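# Seat a 1x3 blue brick on the white plate

## Task

Push a blue brick that is three studs long fully down onto the white plate's studs, in the spot where the reference image named shape marks brick 1, and finish with neither hand touching any brick.

## Robot and tools

Robot: two arms, left_arm and right_arm, each ending in a five-fingered hand (right_arm a right hand, left_arm its mirror). Calibrated bases in the scene frame: left_arm at (-0.006, +0.362, 0) m, right_arm at (-0.052, -0.335, 0) m, each turned slightly about z. A camera stand sits behind the arms. Cameras: cam_head_left, cam_head_right, cam_high, each 504x504.

Scene frame: origin at table-top height, halfway between the nominal bases; +x away from the robot over the table, +z up, +y toward left_arm. Image left/right is not arm left/right. All reported hand positions (metres), quaternions (wxyz) and all offsets use this frame's axes.

Hand point: a spot fixed to the palm, 0.15 m out from the wrist flange and 0.05 m in front of the palm. Its +z runs along the straight fingers, +y out of the palm, +x across the palm away from the thumb on the right hand (toward the thumb on the left hand). Straight fingertips extend 0.06-0.07 m past the point along +z and sit 0.06 m behind it along -y. A wrist bracket on the little-finger side can collide with things.

The 28-number row (every value in [-1, 1], always all 28 even if one arm is idle): left_arm dx, dy, dz, rx, ry, rz; left hand thumb_turn, thumb_bend, index, middle, ring, little; left force_limit, speed; then the same 14 for right_arm. Pose numbers are offsets, not poses: they shift the hand point from its Hand target as it stood when the action (or move) began, along scene axes, with 1.0 = 0.6 m for dx/dy/dz and 1.0 = 180 degrees for the rotation vector rx, ry, rz (rotation about the Hand target's position). Every row of one action is measured from that same starting target, so repeating an offset in a new call moves further. Six zeros re-request the current Hand target. Hand motor numbers are absolute targets: -1 open (thumb beside the palm, fingers straight), +1 closed (thumb across the palm, fingers curled). force_limit maps -1..+1 to roughly 0..10 N at the fingertip (0..15 N for the two thumb motors). speed rises from near zero at -1 to full at +0.48 and above; use -0.94 or lower for a gentle close. To keep a hand unchanged, resend the exact eight numbers last executed for it (before any, use its hand_measured plus hand_force_limit and hand_speed). Thumb turned in plus fingers closing grips items about 0.035-0.065 m thick.

Tools:
- execute_actions(actions, cameras): actions is a list of actions; each action is up to 15 rows, one per 1/30 s step, the last row repeating to fill 15 steps. An empty list returns state and images. cameras: names, ["all"], or [] for none.
- move(target, speed, blend, blocking, cameras): target is one 28-number row or a list of up to 15 rows; all offsets in every row count from the Hand targets at the call's start. speed in m/s (0.002-4.3, default 0.25; rotation capped at twice that in rad/s), one value or one per target. blend in metres rounds corners between listed targets (0 = stop at each). Paths are straight, end together, take at least 0.5 s and are cut off at 10 s; they do not avoid obstacles or the other arm. Avoid paths passing near an arm's own base. blocking=false returns early while the move keeps running.
- wait(seconds 0-10, cameras): let time pass holding commands.
- stop(cameras): brake a running move.
- zoom_image(camera, region [x0,y0,x1,y1] pixels, max 504 each way): closer look at the latest image from cam_head_left, cam_head_right or cam_high.
- show_instructions(): shows the reference images (e.g. shape).
- finished_scene(scene=1): ends the scene permanently.

Results: each arm's end_effector_position and end_effector_quat_wxyz, its Hand target (the last commanded pose after clipping; next offsets start here), joint positions, velocities (may read "within noise"), torques (include gravity, have offsets; items 3 and 4 wrap at ±28 N m), motor temperatures, and per hand: hand_measured, hand_stopped_by (moving, target, force, stalled, fault), hand_load_n (positive = finger pushed open; near 0 after losing a grip), hand_force_limit, hand_speed. A move adds a "move:" line: done, off_target, moving, held or fault, plus limits (paced = pose clipped, held = steps withheld). done means within 10 mm and 2 degrees; neither done nor off_target tells you about contact. A MOTOR HOT line appears near 85 °C; at 100 °C that arm drops for 30-60 s.

Behaviour: the arm tracks loosely; resting 1-3 cm (sometimes 5 cm) low or off is normal. Orientation commands are clipped to 40 degrees from the measured orientation per step. A blocked arm keeps pressing until commanded back past its hand point. Faster or deeper targets press harder.

Avoid: dropping or releasing moving parts, anything leaving the table, fast collisions, hard shoves, overloading fingers, contact or squeezing between the two hands, and long holding of stretched poses or unreachable targets (heat). Loose parts may get nudged occasionally.

Each tool is called after "Request:" as a command line: name --argument value for each argument, lists and objects as JSON in quotes; but a table of rows of numbers goes row by row, as --pt "numbers of a row", without its own name.

Reference images:

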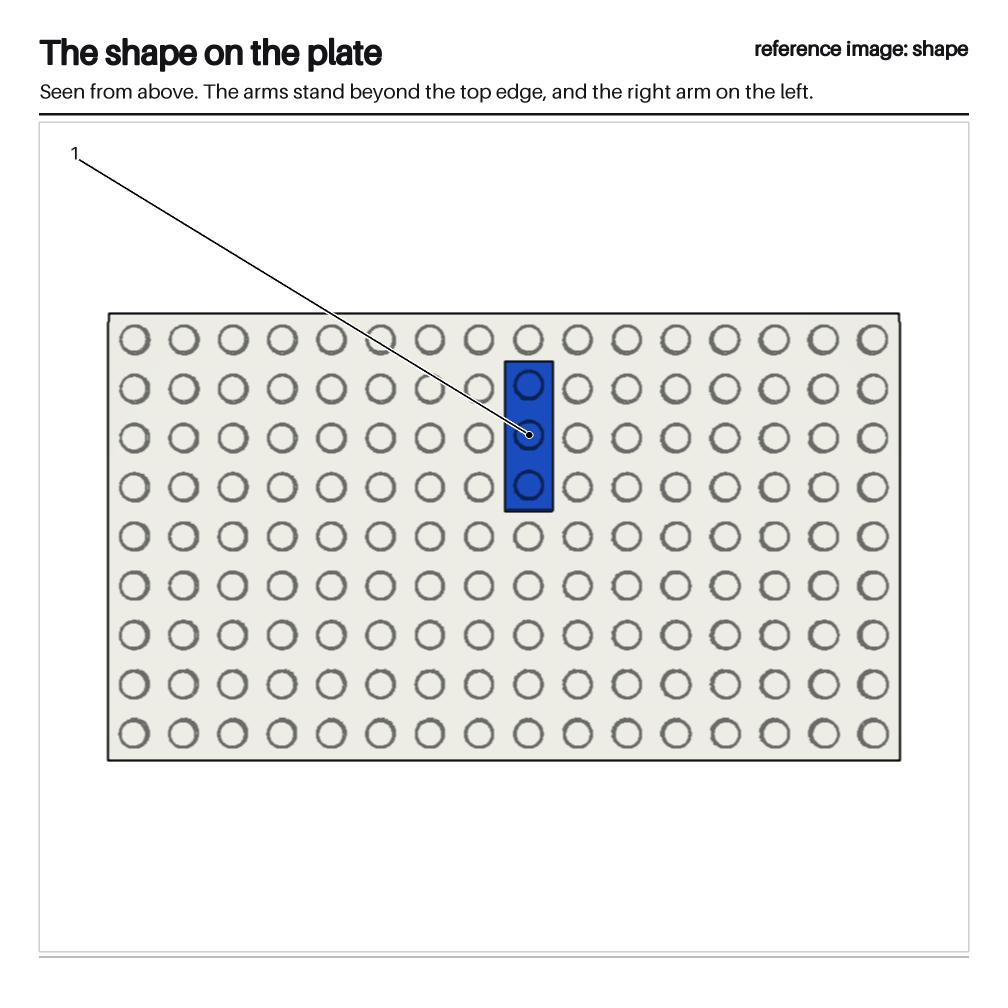

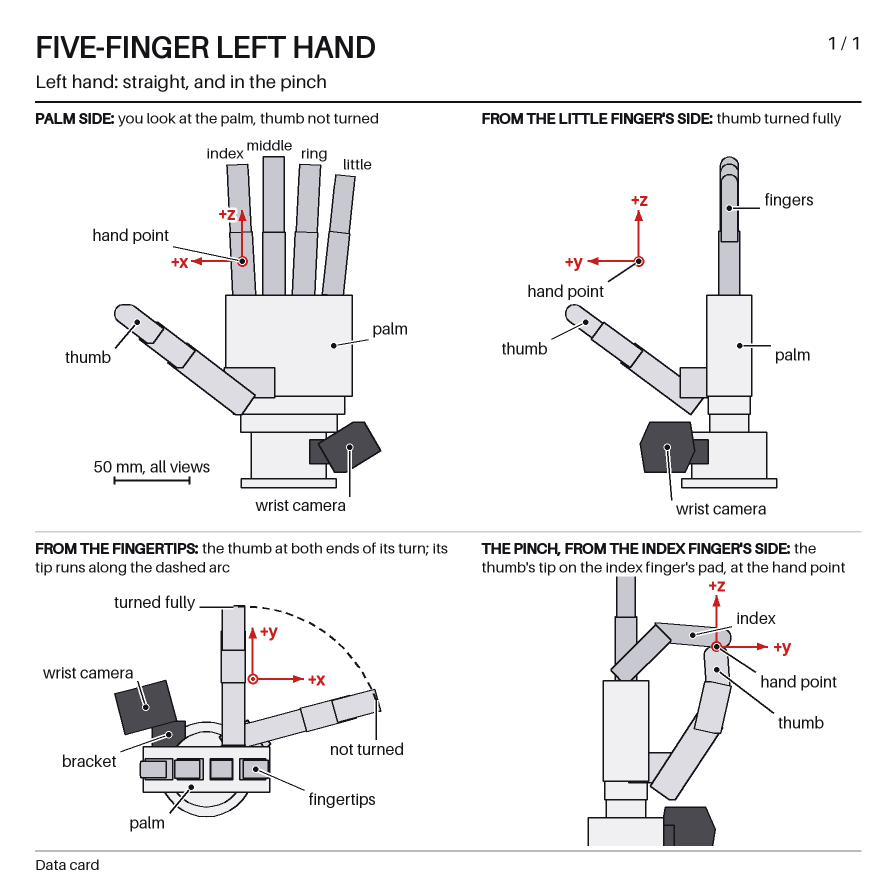

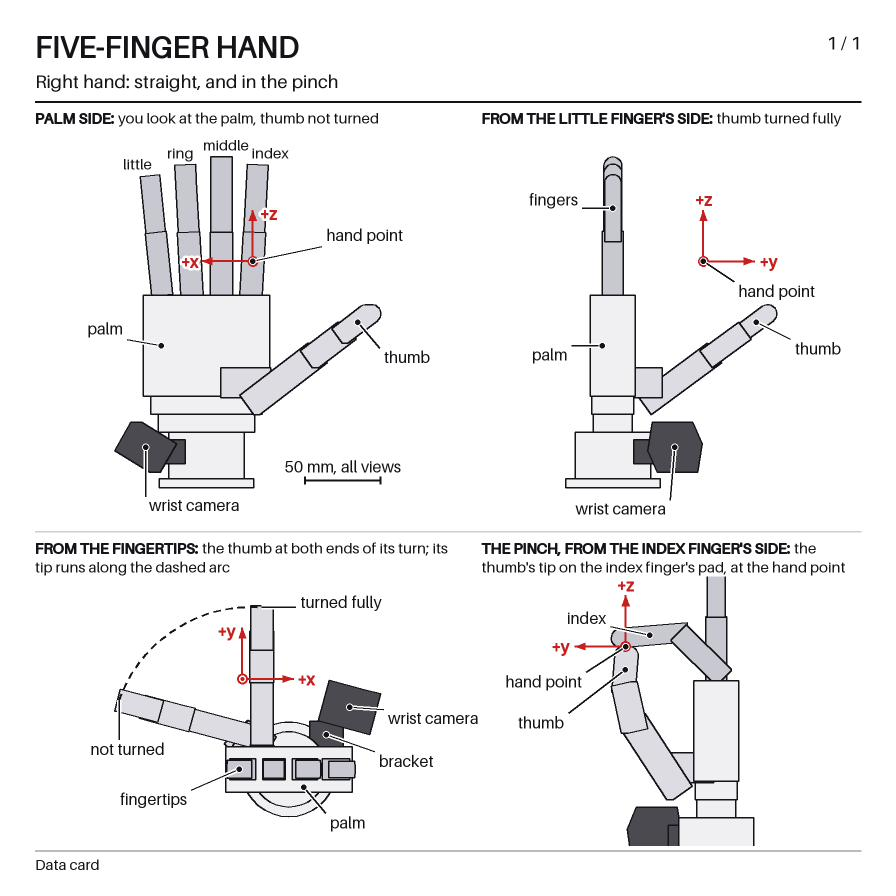

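## Session

Request:
execute_actions --actions '[]' --cameras '["all"]'

Scene clock: 0.00 s.
left_arm: end_effector_position=(+0.2030, +0.5440, +0.1685) hand_measured=(-1.000, -1.000, -1.000, -1.000, -1.000, -1.000) hand_load_n=(+0.0, +0.0, +0.0, +0.0, +0.0, +0.0) hand_stopped_by=(target, target, target, target, target, target) hand_force_limit=0.00 hand_speed=-0.80 end_effector_quat_wxyz=(+0.043, -0.269, +0.802, +0.531) | right_arm: end_effector_position=(+0.5268, -0.2032, +0.2667) hand_measured=(-1.000, -1.000, -1.000, -1.000, -1.000, -1.000) hand_load_n=(+0.5, +0.0, +0.0, +0.0, +0.0, +0.0) hand_stopped_by=(target, target, target, target, target, target) hand_force_limit=0.00 hand_speed=-0.80 end_effector_quat_wxyz=(-0.177, +0.832, -0.460, +0.253)
Joint positions: left_arm=[-0.012 1.428 0.767 -1.337 -1.077 0.69] | right_arm=[0.262 1.624 1.673 -0.996 0.077 -0.35]
Joint velocities: within noise
Joint torques (N m): no reading
Motor temperatures (°C): left_arm=[30 32 30 30 28 31] | right_arm=[34 36 31 27 31 31]
Heat: left arm: hottest shoulder 32 °C; right arm: hottest shoulder 36 °C.
Hand target: left_arm +0.2098, +0.5442, +0.1726; +0.051, -0.274, +0.802, +0.529 | right_arm +0.5339, -0.2015, +0.2877; -0.191, +0.826, -0.458, +0.269

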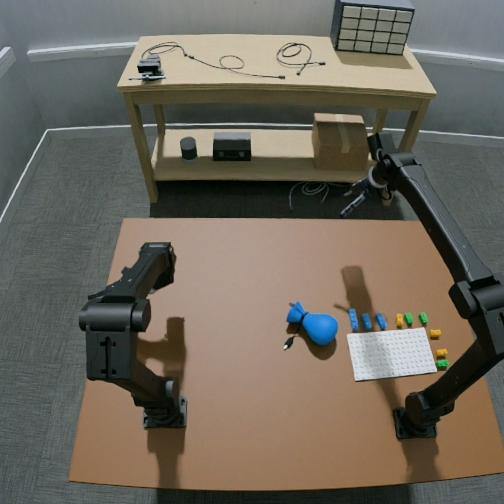

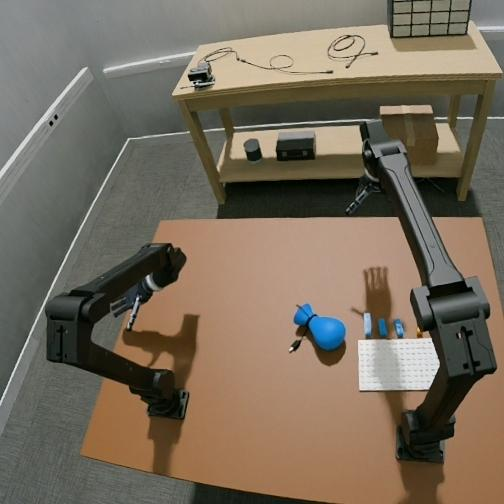

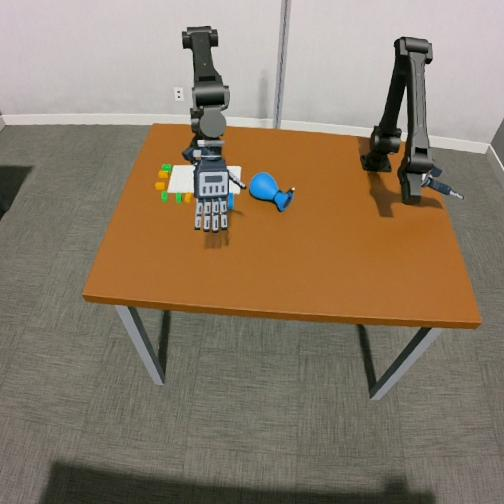

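Request:
zoom_image --camera "cam_head_left" --region '[270, 280, 470, 400]'

Request:
zoom_image --camera "cam_high" --region '[140, 120, 310, 240]'

Request:
zoom_image --camera "cam_head_right" --region '[280, 280, 460, 410]'

Scaled by 2.520.

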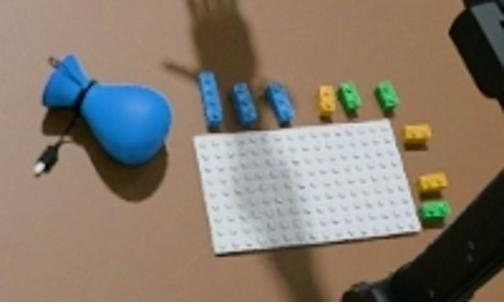

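Scaled by 2.965.

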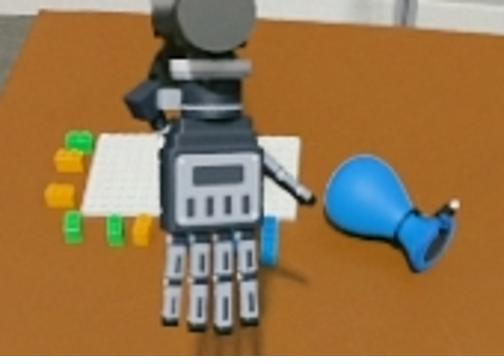

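Scaled by 2.800.

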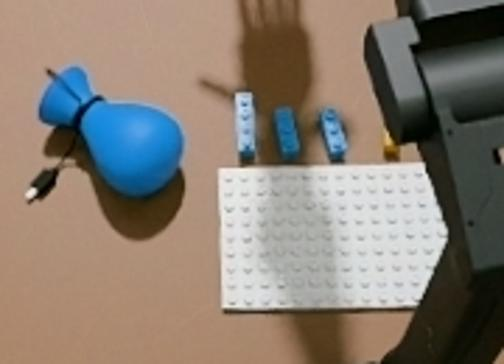

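Request:
zoom_image --camera "cam_head_left" --region '[335, 300, 455, 390]'

Request:
zoom_image --camera "cam_head_left" --region '[340, 300, 400, 345]'

Scaled by 4.200.

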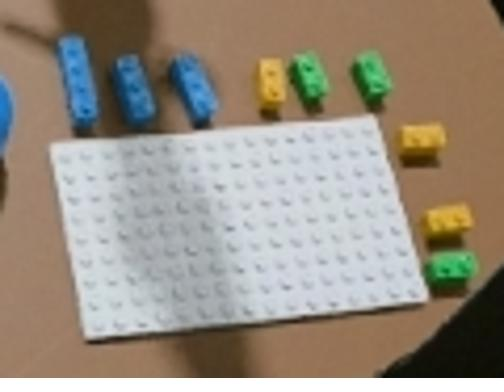

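Scaled by 8.400.

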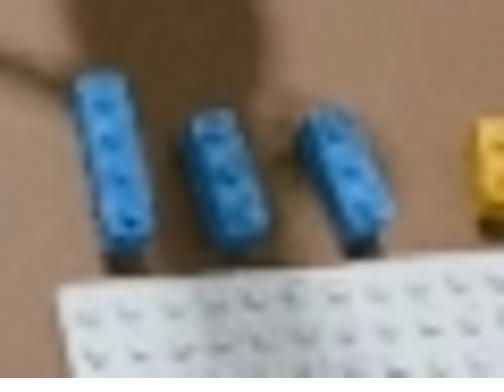

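Request:
move --target '[0,0,0,0,0,0,-1,-1,-1,-1,-1,-1,0.0,-0.8,-0.39,0.0025,-0.0795,0.1031,-0.0573,-0.137,1,-1,-1,-1,-1,-1,-0.4,0]' --speed 0.3 --cameras '["all"]'

Scene clock: 113.07 s.
left_arm: end_effector_position=(+0.2030, +0.5440, +0.1685) hand_measured=(-1.000, -1.000, -1.000, -1.000, -1.000, -1.000) hand_load_n=(+0.0, +0.0, +0.0, +0.0, +0.0, +0.0) hand_stopped_by=(target, target, target, target, target, target) hand_force_limit=0.00 hand_speed=-0.80 end_effector_quat_wxyz=(+0.043, -0.269, +0.802, +0.531) | right_arm: end_effector_position=(+0.2976, -0.2068, +0.2350) hand_measured=(+1.000, -1.000, -1.000, -1.000, -1.000, -1.000) hand_load_n=(+0.0, +0.0, +0.0, +0.0, +0.0, +0.0) hand_stopped_by=(target, target, target, target, target, target) hand_force_limit=-0.40 hand_speed=0.00 end_effector_quat_wxyz=(-0.286, +0.646, -0.643, +0.298)
Joint positions: left_arm=[-0.012 1.428 0.767 -1.337 -1.077 0.69] | right_arm=[0.42 0.865 0.858 -0.757 0.307 0.258]
Joint torques (N m): left_arm=[-0.73 -8.06 7.32 -0.32 -0.66 -0.05] | right_arm=[1.73 -4.95 10.28 2.86 0.16 -0.03]
Motor temperatures (°C): left_arm=[30 32 35 29 29 29] | right_arm=[32 37 40 28 30 30]
Heat: left arm: hottest elbow 35 °C; right arm: hottest elbow 40 °C.
Hand target: left_arm +0.2098, +0.5442, +0.1726; +0.051, -0.274, +0.802, +0.529 | right_arm +0.2999, -0.1999, +0.2399; -0.299, +0.641, -0.641, +0.299
Off the commanded pose: left_arm 0.008 m, 1 deg | right_arm 0.009 m, 2 deg.
move: done

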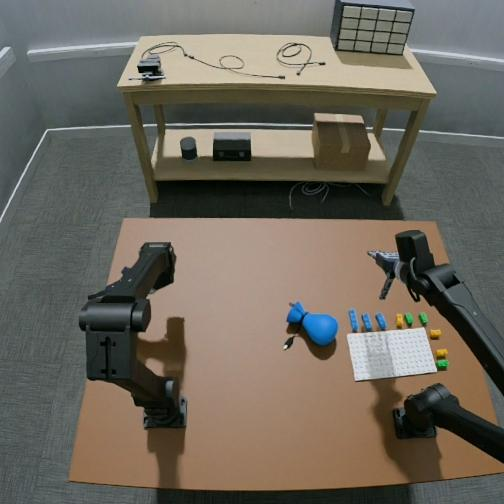

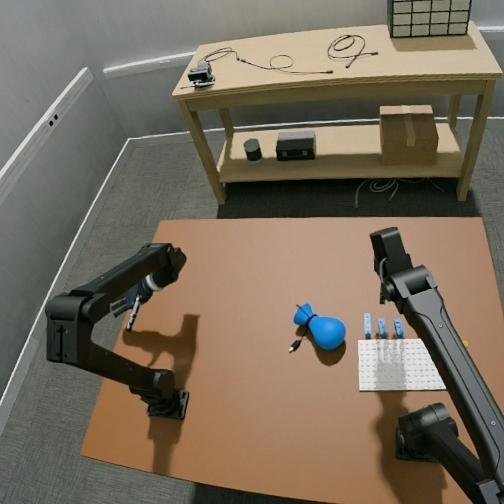

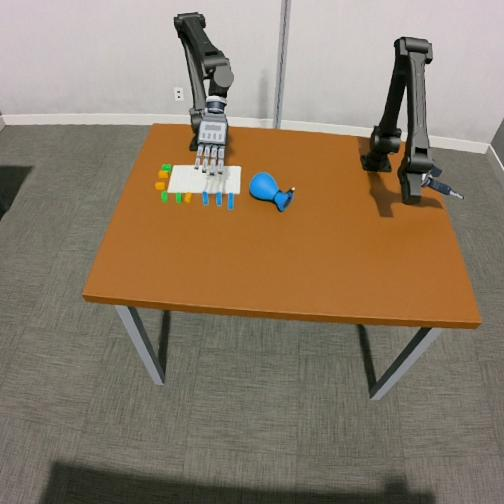

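Request:
zoom_image --camera "cam_head_left" --region '[335, 220, 475, 390]'

Request:
zoom_image --camera "cam_head_right" --region '[340, 215, 500, 405]'

Request:
zoom_image --camera "cam_high" --region '[150, 100, 270, 220]'

Scaled by 2.965.

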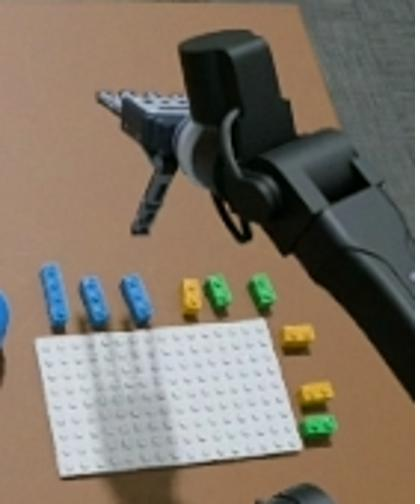

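Scaled by 2.653.

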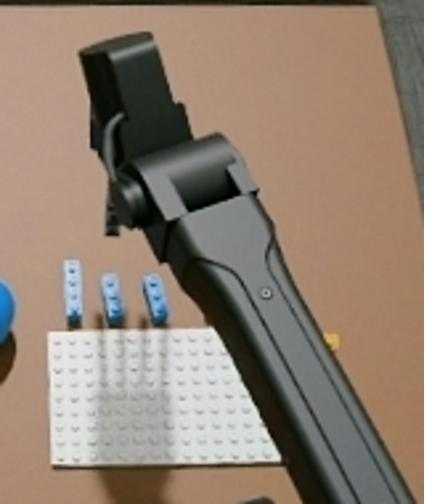

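Scaled by 4.200.

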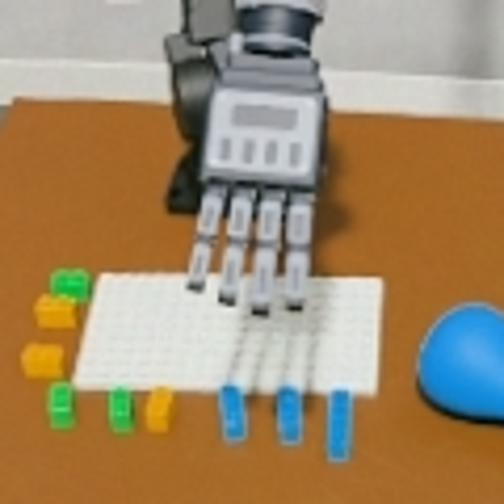

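Request:
zoom_image --camera "cam_high" --region '[190, 180, 250, 220]'

Request:
zoom_image --camera "cam_head_left" --region '[340, 300, 390, 340]'

Request:
zoom_image --camera "cam_head_right" --region '[355, 305, 415, 345]'

Scaled by 8.400.

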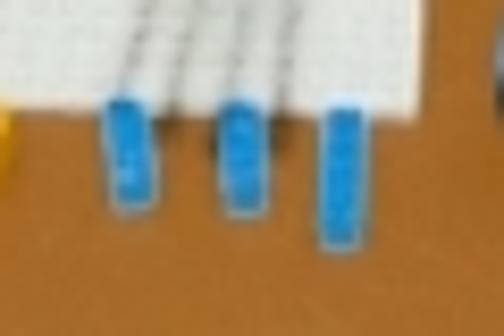

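Scaled by 10.080.

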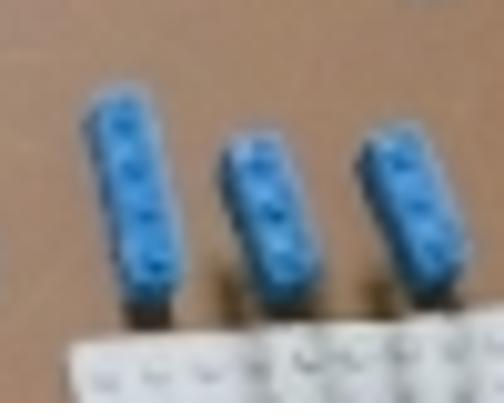

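Scaled by 8.400.

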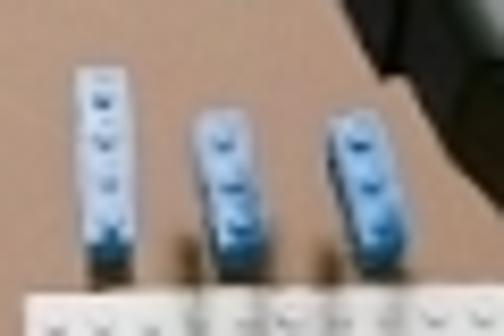

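Request:
move --target '[0,0,0,0,0,0,-1,-1,-1,-1,-1,-1,0.0,-0.8,-0.0782,-0.0635,-0.2665,0.0019,-0.0277,0.0444,1,-0.5,-0.6,-0.6,-1,-1,-0.4,0]' --speed 0.2 --cameras '["all"]'

Request:
zoom_image --camera "cam_head_left" --region '[320, 270, 440, 390]'

Request:
zoom_image --camera "cam_high" --region '[160, 130, 260, 230]'

Request:
zoom_image --camera "cam_head_right" --region '[340, 280, 440, 380]'

Scene clock: 233.57 s.
left_arm: end_effector_position=(+0.2030, +0.5440, +0.1685) hand_measured=(-1.000, -1.000, -1.000, -1.000, -1.000, -1.000) hand_load_n=(+0.0, +0.0, +0.0, +0.0, +0.0, +0.0) hand_stopped_by=(target, target, target, target, target, target) hand_force_limit=0.00 hand_speed=-0.80 end_effector_quat_wxyz=(+0.043, -0.269, +0.802, +0.531) | right_arm: end_effector_position=(+0.2474, -0.2347, +0.0755) hand_measured=(+1.000, -0.500, -0.600, -0.600, -1.000, -1.000) hand_load_n=(+0.0, +0.0, +0.0, +0.0, +0.0, +0.0) hand_stopped_by=(target, target, target, target, target, target) hand_force_limit=-0.40 hand_speed=0.00 end_effector_quat_wxyz=(-0.343, +0.674, -0.585, +0.294)
Joint positions: left_arm=[-0.012 1.428 0.767 -1.337 -1.077 0.69] | right_arm=[0.301 0.71 0.319 -0.247 0.103 0.082]
Joint torques (N m): left_arm=[-0.79 -8.06 7.34 -0.34 -0.66 -0.05] | right_arm=[-0.56 -2.49 9.66 3.15 -0.16 -0.22]
Heat: left arm: hottest elbow 36 °C; right arm: hottest elbow 39 °C.
Hand target: left_arm +0.2098, +0.5442, +0.1726; +0.051, -0.274, +0.802, +0.529 | right_arm +0.2530, -0.2381, +0.0801; -0.349, +0.669, -0.582, +0.303
Off the commanded pose: left_arm 0.008 m, 1 deg | right_arm 0.008 m, 1 deg.
move: done

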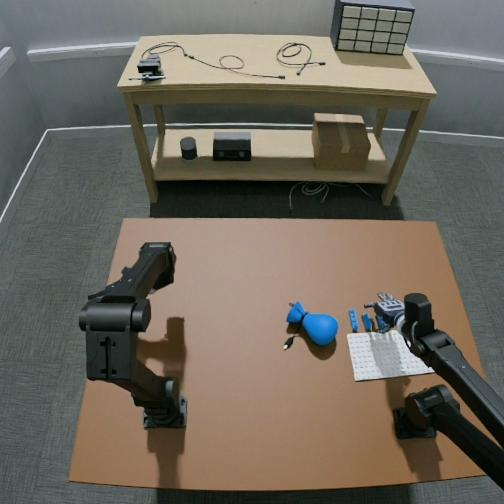

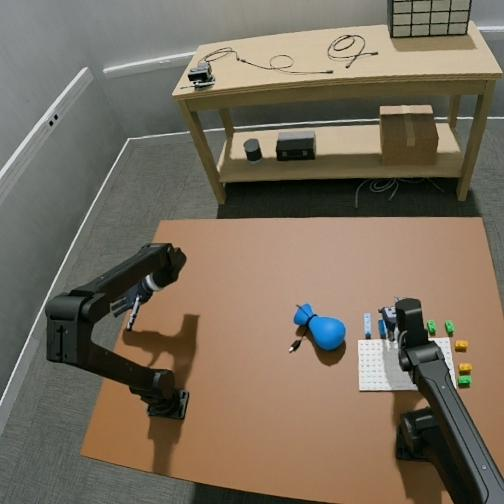

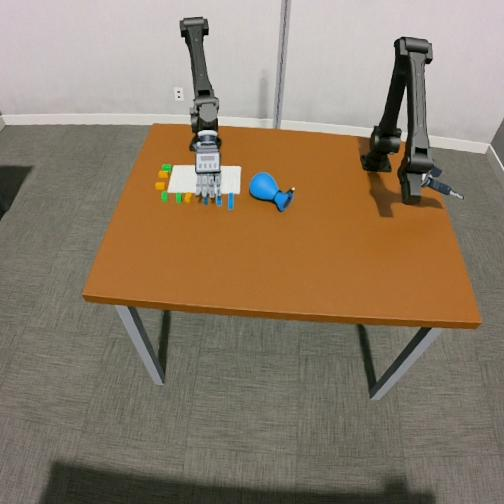

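Scaled by 4.200.

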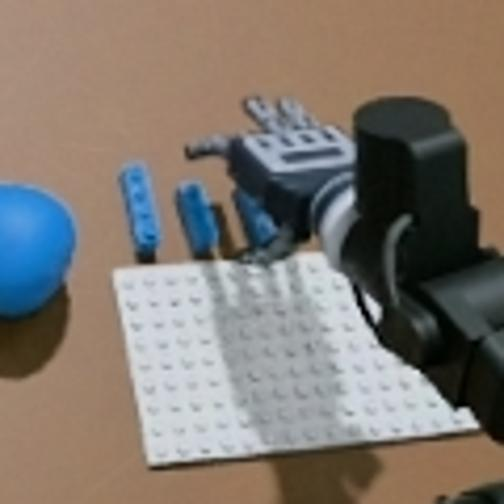

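Scaled by 5.040.

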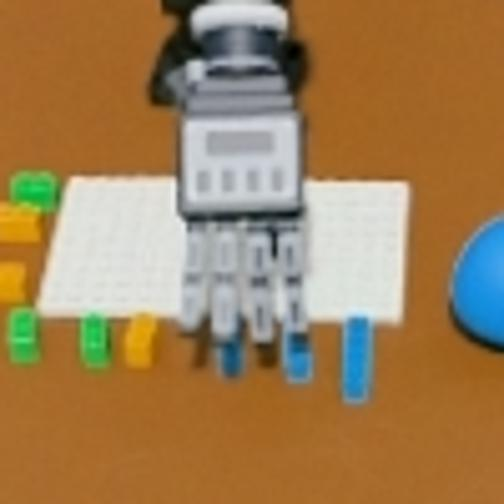

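Scaled by 5.040.

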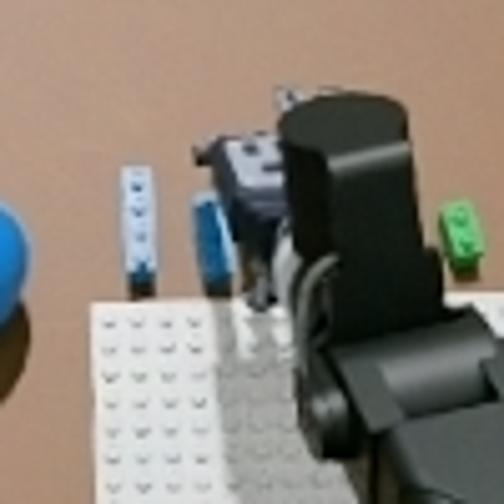

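Request:
zoom_image --camera "cam_head_left" --region '[355, 290, 405, 340]'

Request:
zoom_image --camera "cam_head_right" --region '[365, 295, 415, 345]'

Request:
zoom_image --camera "cam_high" --region '[190, 165, 240, 215]'

Scaled by 10.080.

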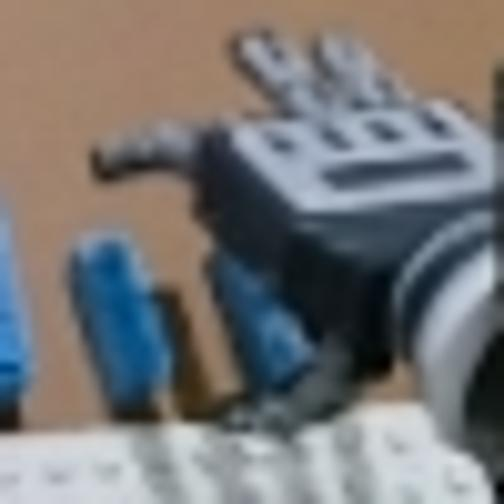

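Scaled by 10.080.

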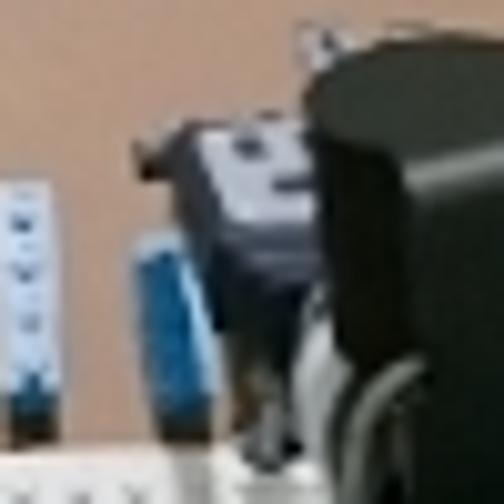

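Scaled by 10.080.

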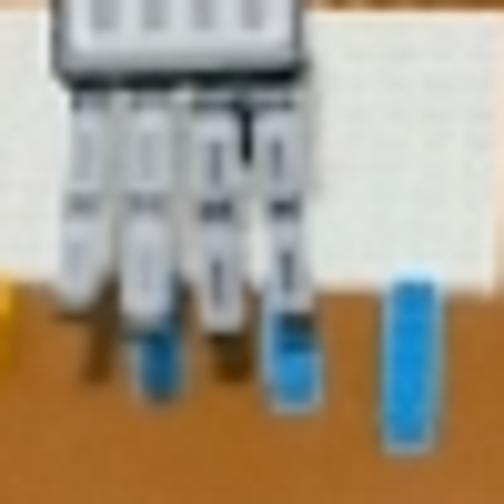

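Request:
move --target '[0,0,0,0,0,0,-1,-1,-1,-1,-1,-1,0.0,-0.8,0.02,0.0,-0.0458,0,0,0,1,-0.5,-0.6,-0.6,-1,-1,-0.4,0]' --speed 0.1 --cameras '["all"]'

Request:
zoom_image --camera "cam_head_left" --region '[350, 290, 400, 340]'

Request:
zoom_image --camera "cam_head_right" --region '[365, 295, 415, 345]'

Request:
zoom_image --camera "cam_high" --region '[190, 165, 240, 215]'

Scene clock: 334.63 s.
left_arm: end_effector_position=(+0.2030, +0.5440, +0.1685) hand_measured=(-1.000, -1.000, -1.000, -1.000, -1.000, -1.000) hand_load_n=(+0.0, +0.0, +0.0, +0.0, +0.0, +0.0) hand_stopped_by=(target, target, target, target, target, target) hand_force_limit=0.00 hand_speed=-0.80 end_effector_quat_wxyz=(+0.043, -0.269, +0.802, +0.531) | right_arm: end_effector_position=(+0.2600, -0.2342, +0.0515) hand_measured=(+1.000, -0.500, -0.600, -0.600, -1.000, -1.000) hand_load_n=(+0.0, +0.0, +0.0, -0.5, -0.5, +0.0) hand_stopped_by=(target, target, target, target, target, target) hand_force_limit=-0.40 hand_speed=0.00 end_effector_quat_wxyz=(-0.347, +0.672, -0.583, +0.296)
Joint positions: left_arm=[-0.012 1.428 0.767 -1.337 -1.077 0.69] | right_arm=[0.286 0.827 0.282 -0.081 0.09 0.073]
Joint torques (N m): left_arm=[-0.79 -8 7.34 -0.32 -0.66 -0.05] | right_arm=[-0.62 -2.26 8.99 2.95 -0.13 -0.22]
Heat: left arm: hottest elbow 36 °C; right arm: hottest elbow 38 °C.
Hand target: left_arm +0.2098, +0.5442, +0.1726; +0.051, -0.274, +0.802, +0.529 | right_arm +0.2650, -0.2381, +0.0526; -0.349, +0.669, -0.582, +0.303
Off the commanded pose: left_arm 0.008 m, 1 deg | right_arm 0.006 m, 1 deg.
move: done

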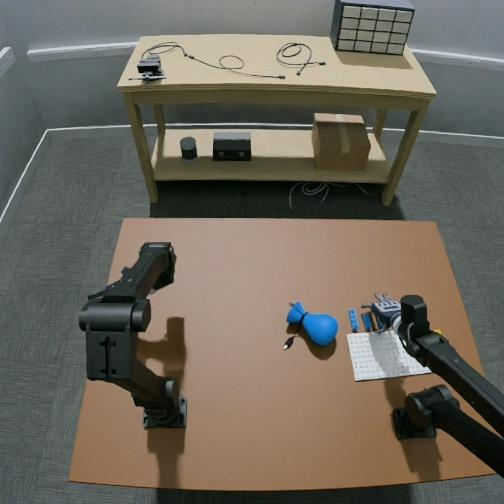

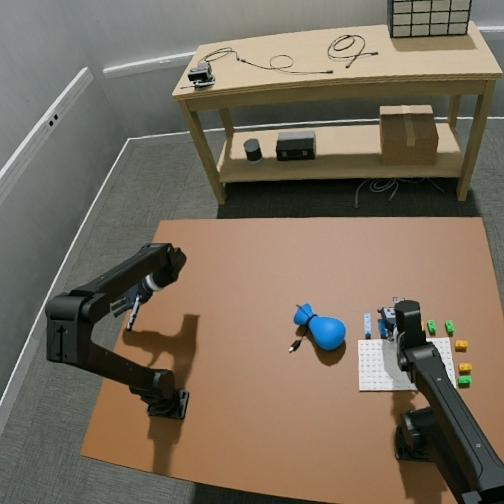

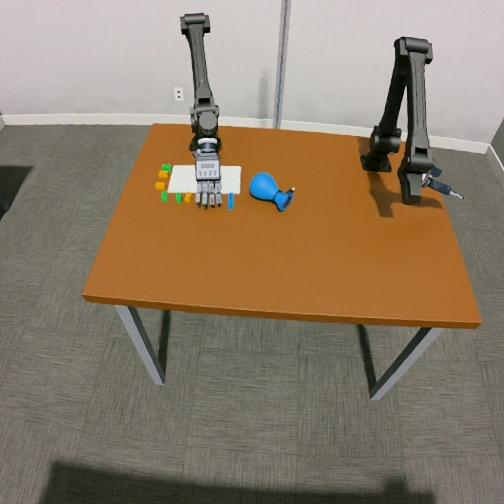

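Scaled by 10.080.

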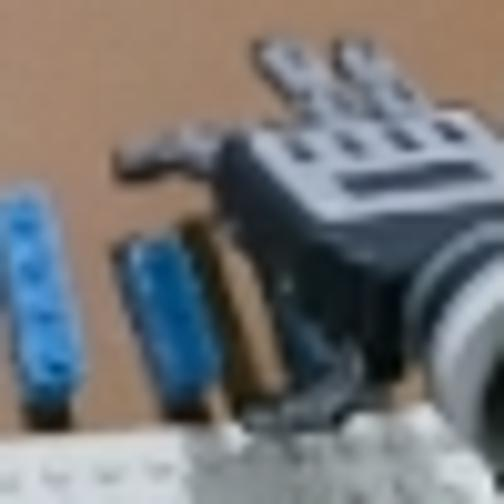

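Scaled by 10.080.

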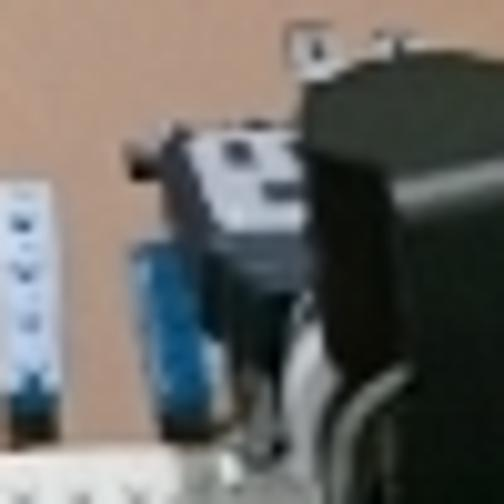

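Scaled by 10.080.

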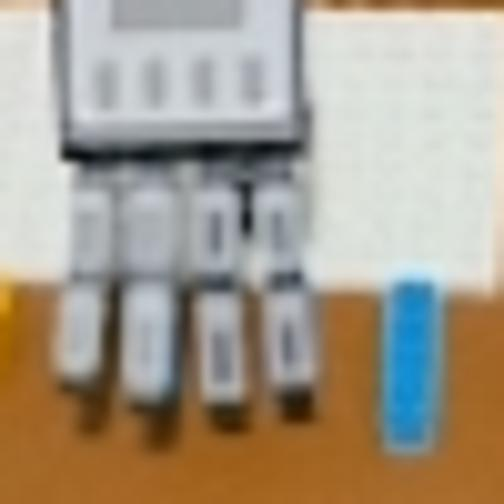

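Request:
move --target '[0,0,0,0,0,0,-1,-1,-1,-1,-1,-1,0.0,-0.8,0.01,0.015,-0.044,0,0,0,1,-0.5,-0.6,-0.6,-1,-1,-0.4,0]' --speed 0.06 --cameras '["all"]'

Request:
zoom_image --camera "cam_head_left" --region '[345, 290, 395, 340]'

Request:
zoom_image --camera "cam_head_right" --region '[365, 295, 415, 345]'

Request:
zoom_image --camera "cam_high" --region '[190, 175, 240, 225]'

Scene clock: 365.90 s.
left_arm: end_effector_position=(+0.2030, +0.5440, +0.1685) hand_measured=(-1.000, -1.000, -1.000, -1.000, -1.000, -1.000) hand_load_n=(+0.0, +0.0, +0.0, +0.0, +0.0, +0.0) hand_stopped_by=(target, target, target, target, target, target) hand_force_limit=0.00 hand_speed=-0.80 end_effector_quat_wxyz=(+0.043, -0.269, +0.802, +0.531) | right_arm: end_effector_position=(+0.2725, -0.2340, +0.0302) hand_measured=(+1.000, -0.500, -0.600, -0.600, -1.000, -1.000) hand_load_n=(+0.0, +0.0, +0.0, -1.0, +0.0, +0.0) hand_stopped_by=(target, target, target, target, target, target) hand_force_limit=-0.40 hand_speed=0.00 end_effector_quat_wxyz=(-0.347, +0.667, -0.583, +0.307)
Joint positions: left_arm=[-0.012 1.428 0.767 -1.337 -1.077 0.69] | right_arm=[0.291 0.954 0.256 0.086 0.114 0.073]
Joint torques (N m): left_arm=[-0.79 -8.06 7.34 -0.32 -0.66 -0.05] | right_arm=[2.2 -2.37 7.75 3.1 0.04 -0.08]
Heat: left arm: hottest elbow 36 °C; right arm: hottest elbow 37 °C.
Hand target: left_arm +0.2098, +0.5442, +0.1726; +0.051, -0.274, +0.802, +0.529 | right_arm +0.2709, -0.2290, +0.0262; -0.349, +0.670, -0.582, +0.303
Off the commanded pose: left_arm 0.008 m, 1 deg | right_arm 0.007 m, 1 deg.
move: done

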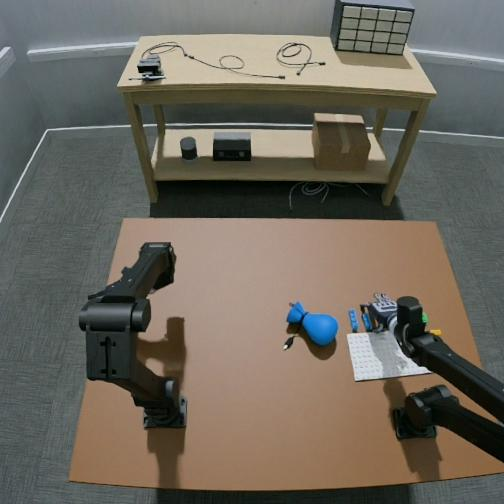

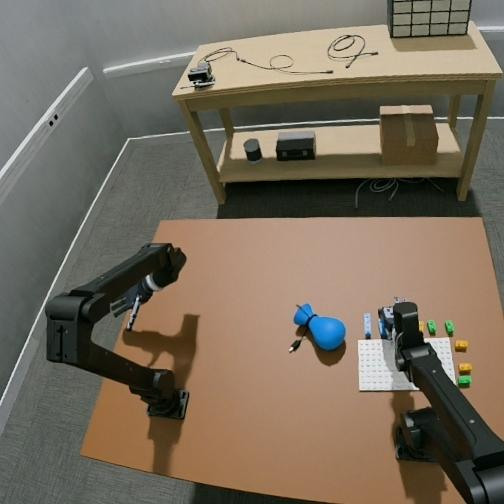

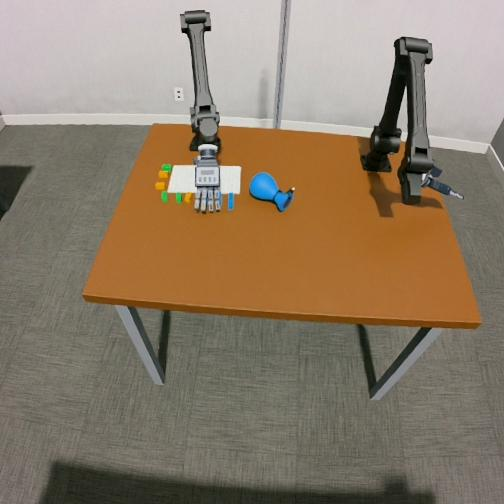

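Scaled by 10.080.

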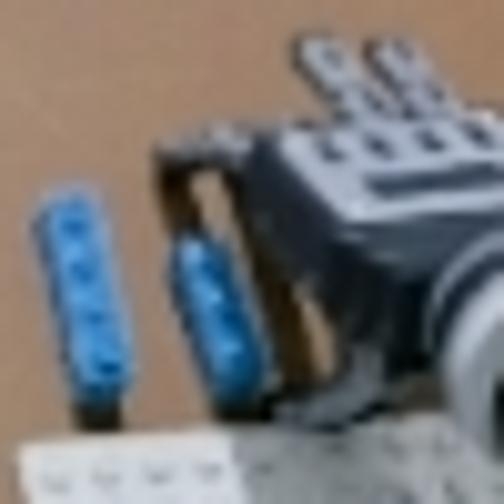

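Scaled by 10.080.

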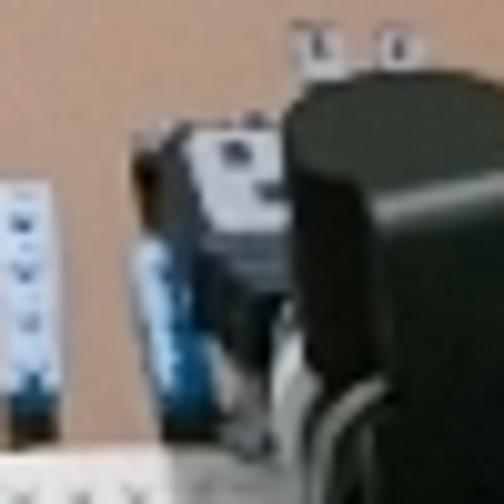

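Scaled by 10.080.

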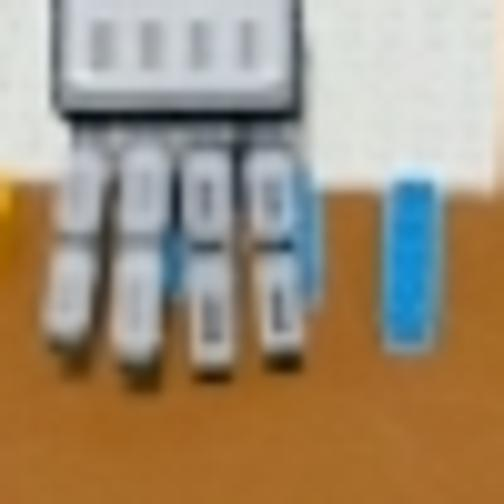

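Request:
move --pt "0 0 0 0 0 0 -1 -1 -1 -1 -1 -1 0.0 -0.8 0.0 0.0222 0 0 0 0 1 -0.5 -0.6 -0.6 -1 -1 -0.4 0" --pt "0 0 0 0 0 0 -1 -1 -1 -1 -1 -1 0.0 -0.8 0.002 0.0222 -0.0095 0 0 0 1 -0.5 -0.6 -0.6 -1 -1 -0.4 0" --speed 0.06 --cameras '["all"]'

Request:
zoom_image --camera "cam_head_left" --region '[345, 290, 395, 340]'

Request:
zoom_image --camera "cam_head_right" --region '[365, 295, 415, 345]'

Request:
zoom_image --camera "cam_high" --region '[190, 175, 240, 225]'

Scene clock: 385.43 s.
left_arm: end_effector_position=(+0.2030, +0.5440, +0.1685) hand_measured=(-1.000, -1.000, -1.000, -1.000, -1.000, -1.000) hand_load_n=(+0.0, +0.0, +0.0, +0.0, +0.0, +0.0) hand_stopped_by=(target, target, target, target, target, target) hand_force_limit=0.00 hand_speed=-0.80 end_effector_quat_wxyz=(+0.043, -0.269, +0.802, +0.531) | right_arm: end_effector_position=(+0.2749, -0.2253, +0.0284) hand_measured=(+1.000, -0.500, -0.600, -0.600, -1.000, -1.000) hand_load_n=(-3.5, +3.0, +0.0, +0.0, +0.0, +0.0) hand_stopped_by=(target, target, target, target, target, target) hand_force_limit=-0.40 hand_speed=0.00 end_effector_quat_wxyz=(-0.346, +0.664, -0.582, +0.317)
Joint positions: left_arm=[-0.012 1.428 0.767 -1.337 -1.077 0.69] | right_arm=[0.343 0.981 0.256 0.12 0.171 0.096]
Joint torques (N m): left_arm=[-0.79 -8.06 7.34 -0.34 -0.66 -0.05] | right_arm=[2.37 -1.32 7.84 3.12 -0.42 0.04]
Heat: left arm: hottest elbow 36 °C; right arm: hottest elbow 36 °C.
Hand target: left_arm +0.2098, +0.5442, +0.1726; +0.051, -0.274, +0.802, +0.529 | right_arm +0.2722, -0.2158, +0.0204; -0.348, +0.669, -0.582, +0.303
Off the commanded pose: left_arm 0.008 m, 1 deg | right_arm 0.013 m, 2 deg.
move: off_target (right_arm)

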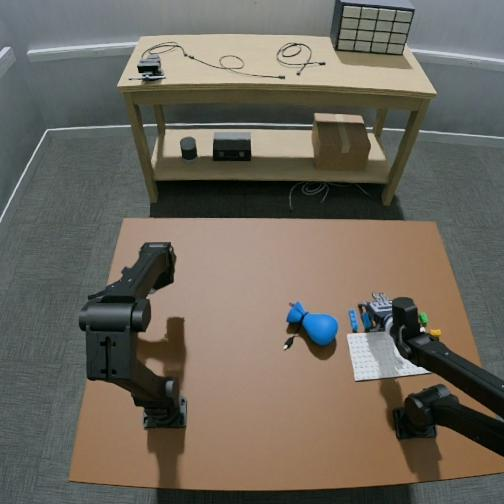

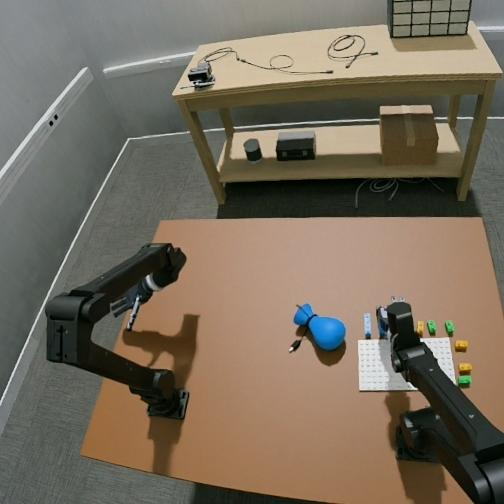

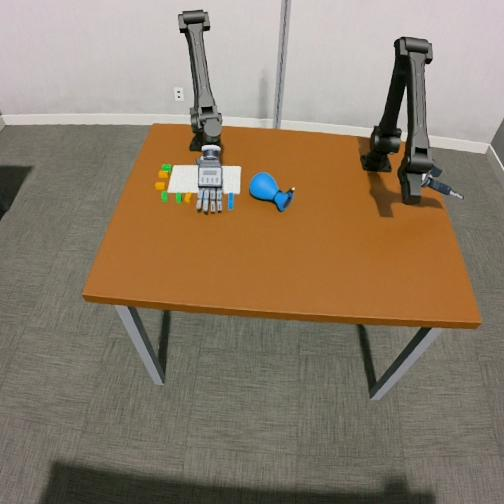

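Scaled by 10.080.

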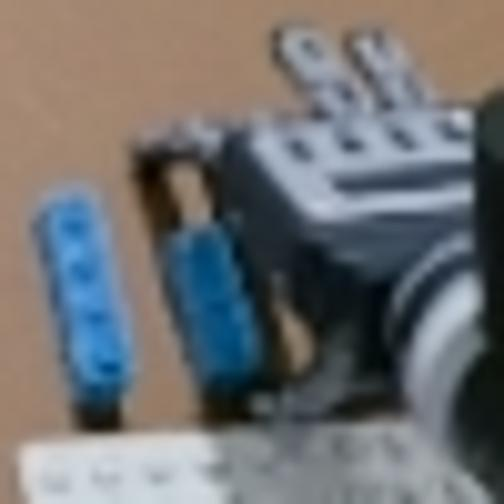

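Scaled by 10.080.

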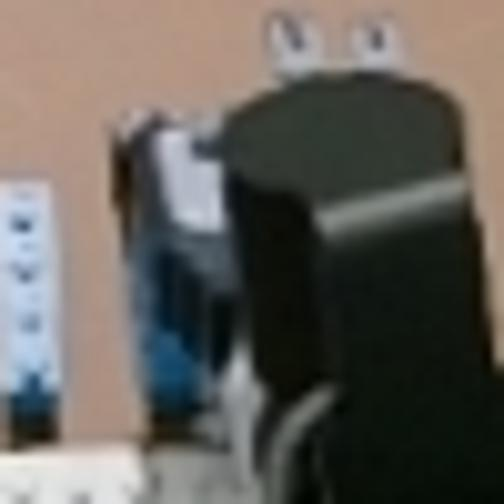

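Scaled by 10.080.

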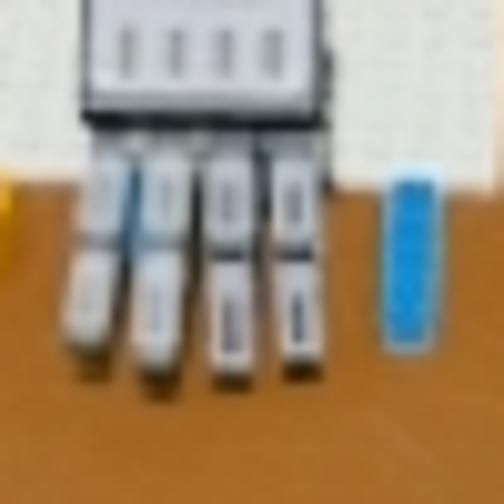

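Request:
move --pt "0 0 0 0 0 0 -1 -1 -1 -1 -1 -1 0.0 -0.8 -0.003 0.0 0.03 0 0 0 1 -0.5 -0.6 -0.6 -1 -1 -0.4 0" --pt "0 0 0 0 0 0 -1 -1 -1 -1 -1 -1 0.0 -0.8 -0.003 0.0122 0.03 0 0 0 1 -0.5 -0.6 -0.6 -1 -1 -0.4 0" --speed 0.08 --cameras '["all"]'

Request:
zoom_image --camera "cam_head_left" --region '[345, 290, 395, 340]'

Request:
zoom_image --camera "cam_high" --region '[190, 175, 240, 225]'

Scene clock: 402.07 s.
left_arm: end_effector_position=(+0.2030, +0.5440, +0.1685) hand_measured=(-1.000, -1.000, -1.000, -1.000, -1.000, -1.000) hand_load_n=(+0.0, +0.0, +0.0, +0.0, +0.0, +0.0) hand_stopped_by=(target, target, target, target, target, target) hand_force_limit=0.00 hand_speed=-0.80 end_effector_quat_wxyz=(+0.043, -0.269, +0.802, +0.531) | right_arm: end_effector_position=(+0.2675, -0.2198, +0.0326) hand_measured=(+1.000, -0.500, -0.600, -0.600, -1.000, -1.000) hand_load_n=(-1.5, -3.5, +0.0, +0.0, +0.0, +0.0) hand_stopped_by=(target, target, target, target, target, target) hand_force_limit=-0.40 hand_speed=0.00 end_effector_quat_wxyz=(-0.344, +0.666, -0.583, +0.314)
Joint positions: left_arm=[-0.012 1.428 0.767 -1.337 -1.077 0.69] | right_arm=[0.376 0.941 0.258 0.068 0.196 0.116]
Joint torques (N m): left_arm=[-0.79 -8.06 7.32 -0.32 -0.66 -0.05] | right_arm=[2.37 -2.96 10.81 1.24 -0.18 0.01]
Heat: left arm: hottest elbow 36 °C; right arm: hottest elbow 36 °C.
Hand target: left_arm +0.2098, +0.5442, +0.1726; +0.051, -0.274, +0.802, +0.529 | right_arm +0.2705, -0.2084, +0.0386; -0.349, +0.669, -0.582, +0.303
Off the commanded pose: left_arm 0.008 m, 1 deg | right_arm 0.013 m, 1 deg.
move: off_target (right_arm)

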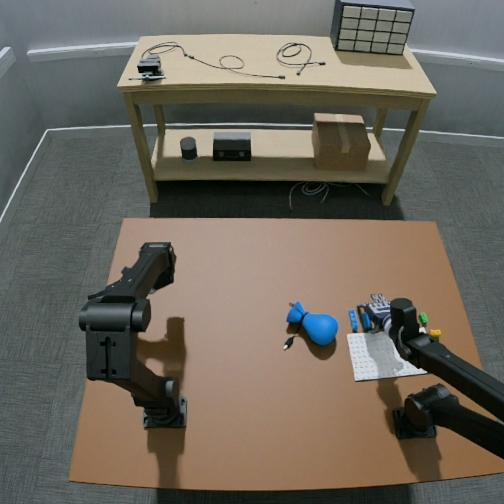

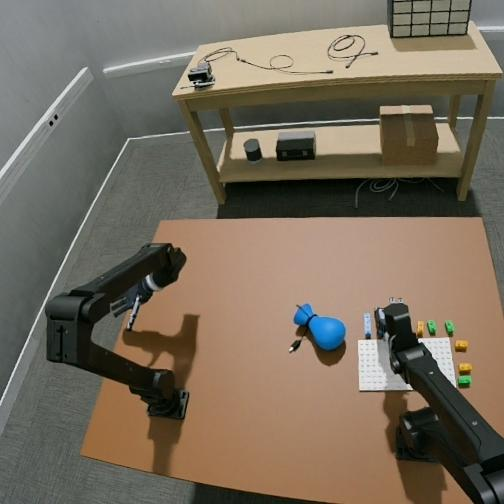

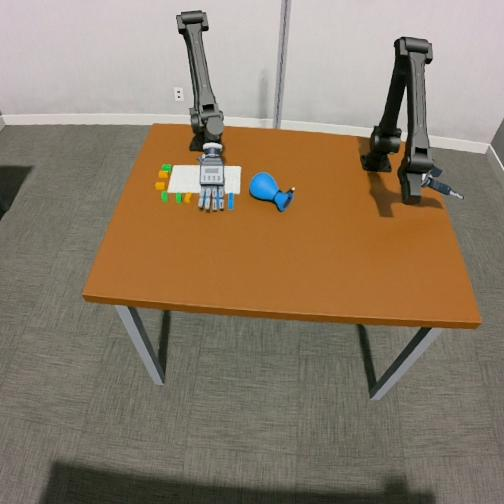

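Scaled by 10.080.

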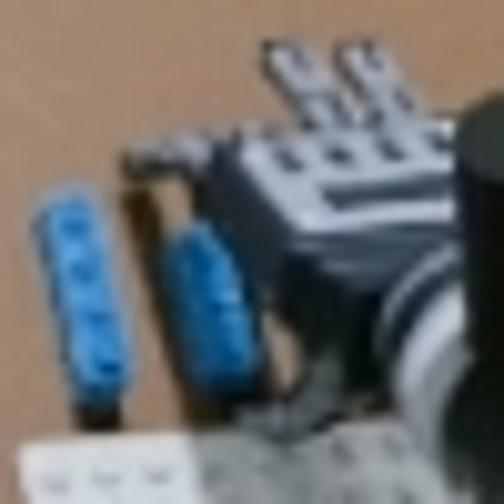

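Scaled by 10.080.

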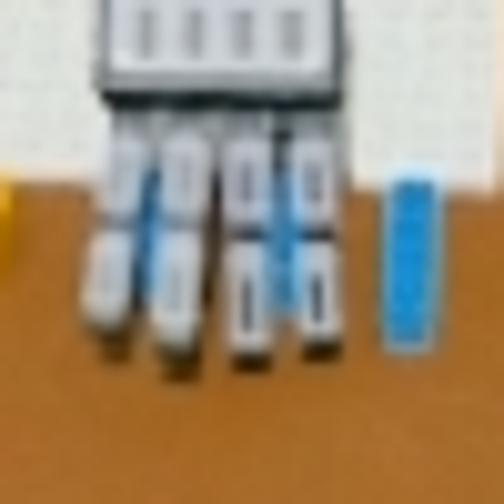

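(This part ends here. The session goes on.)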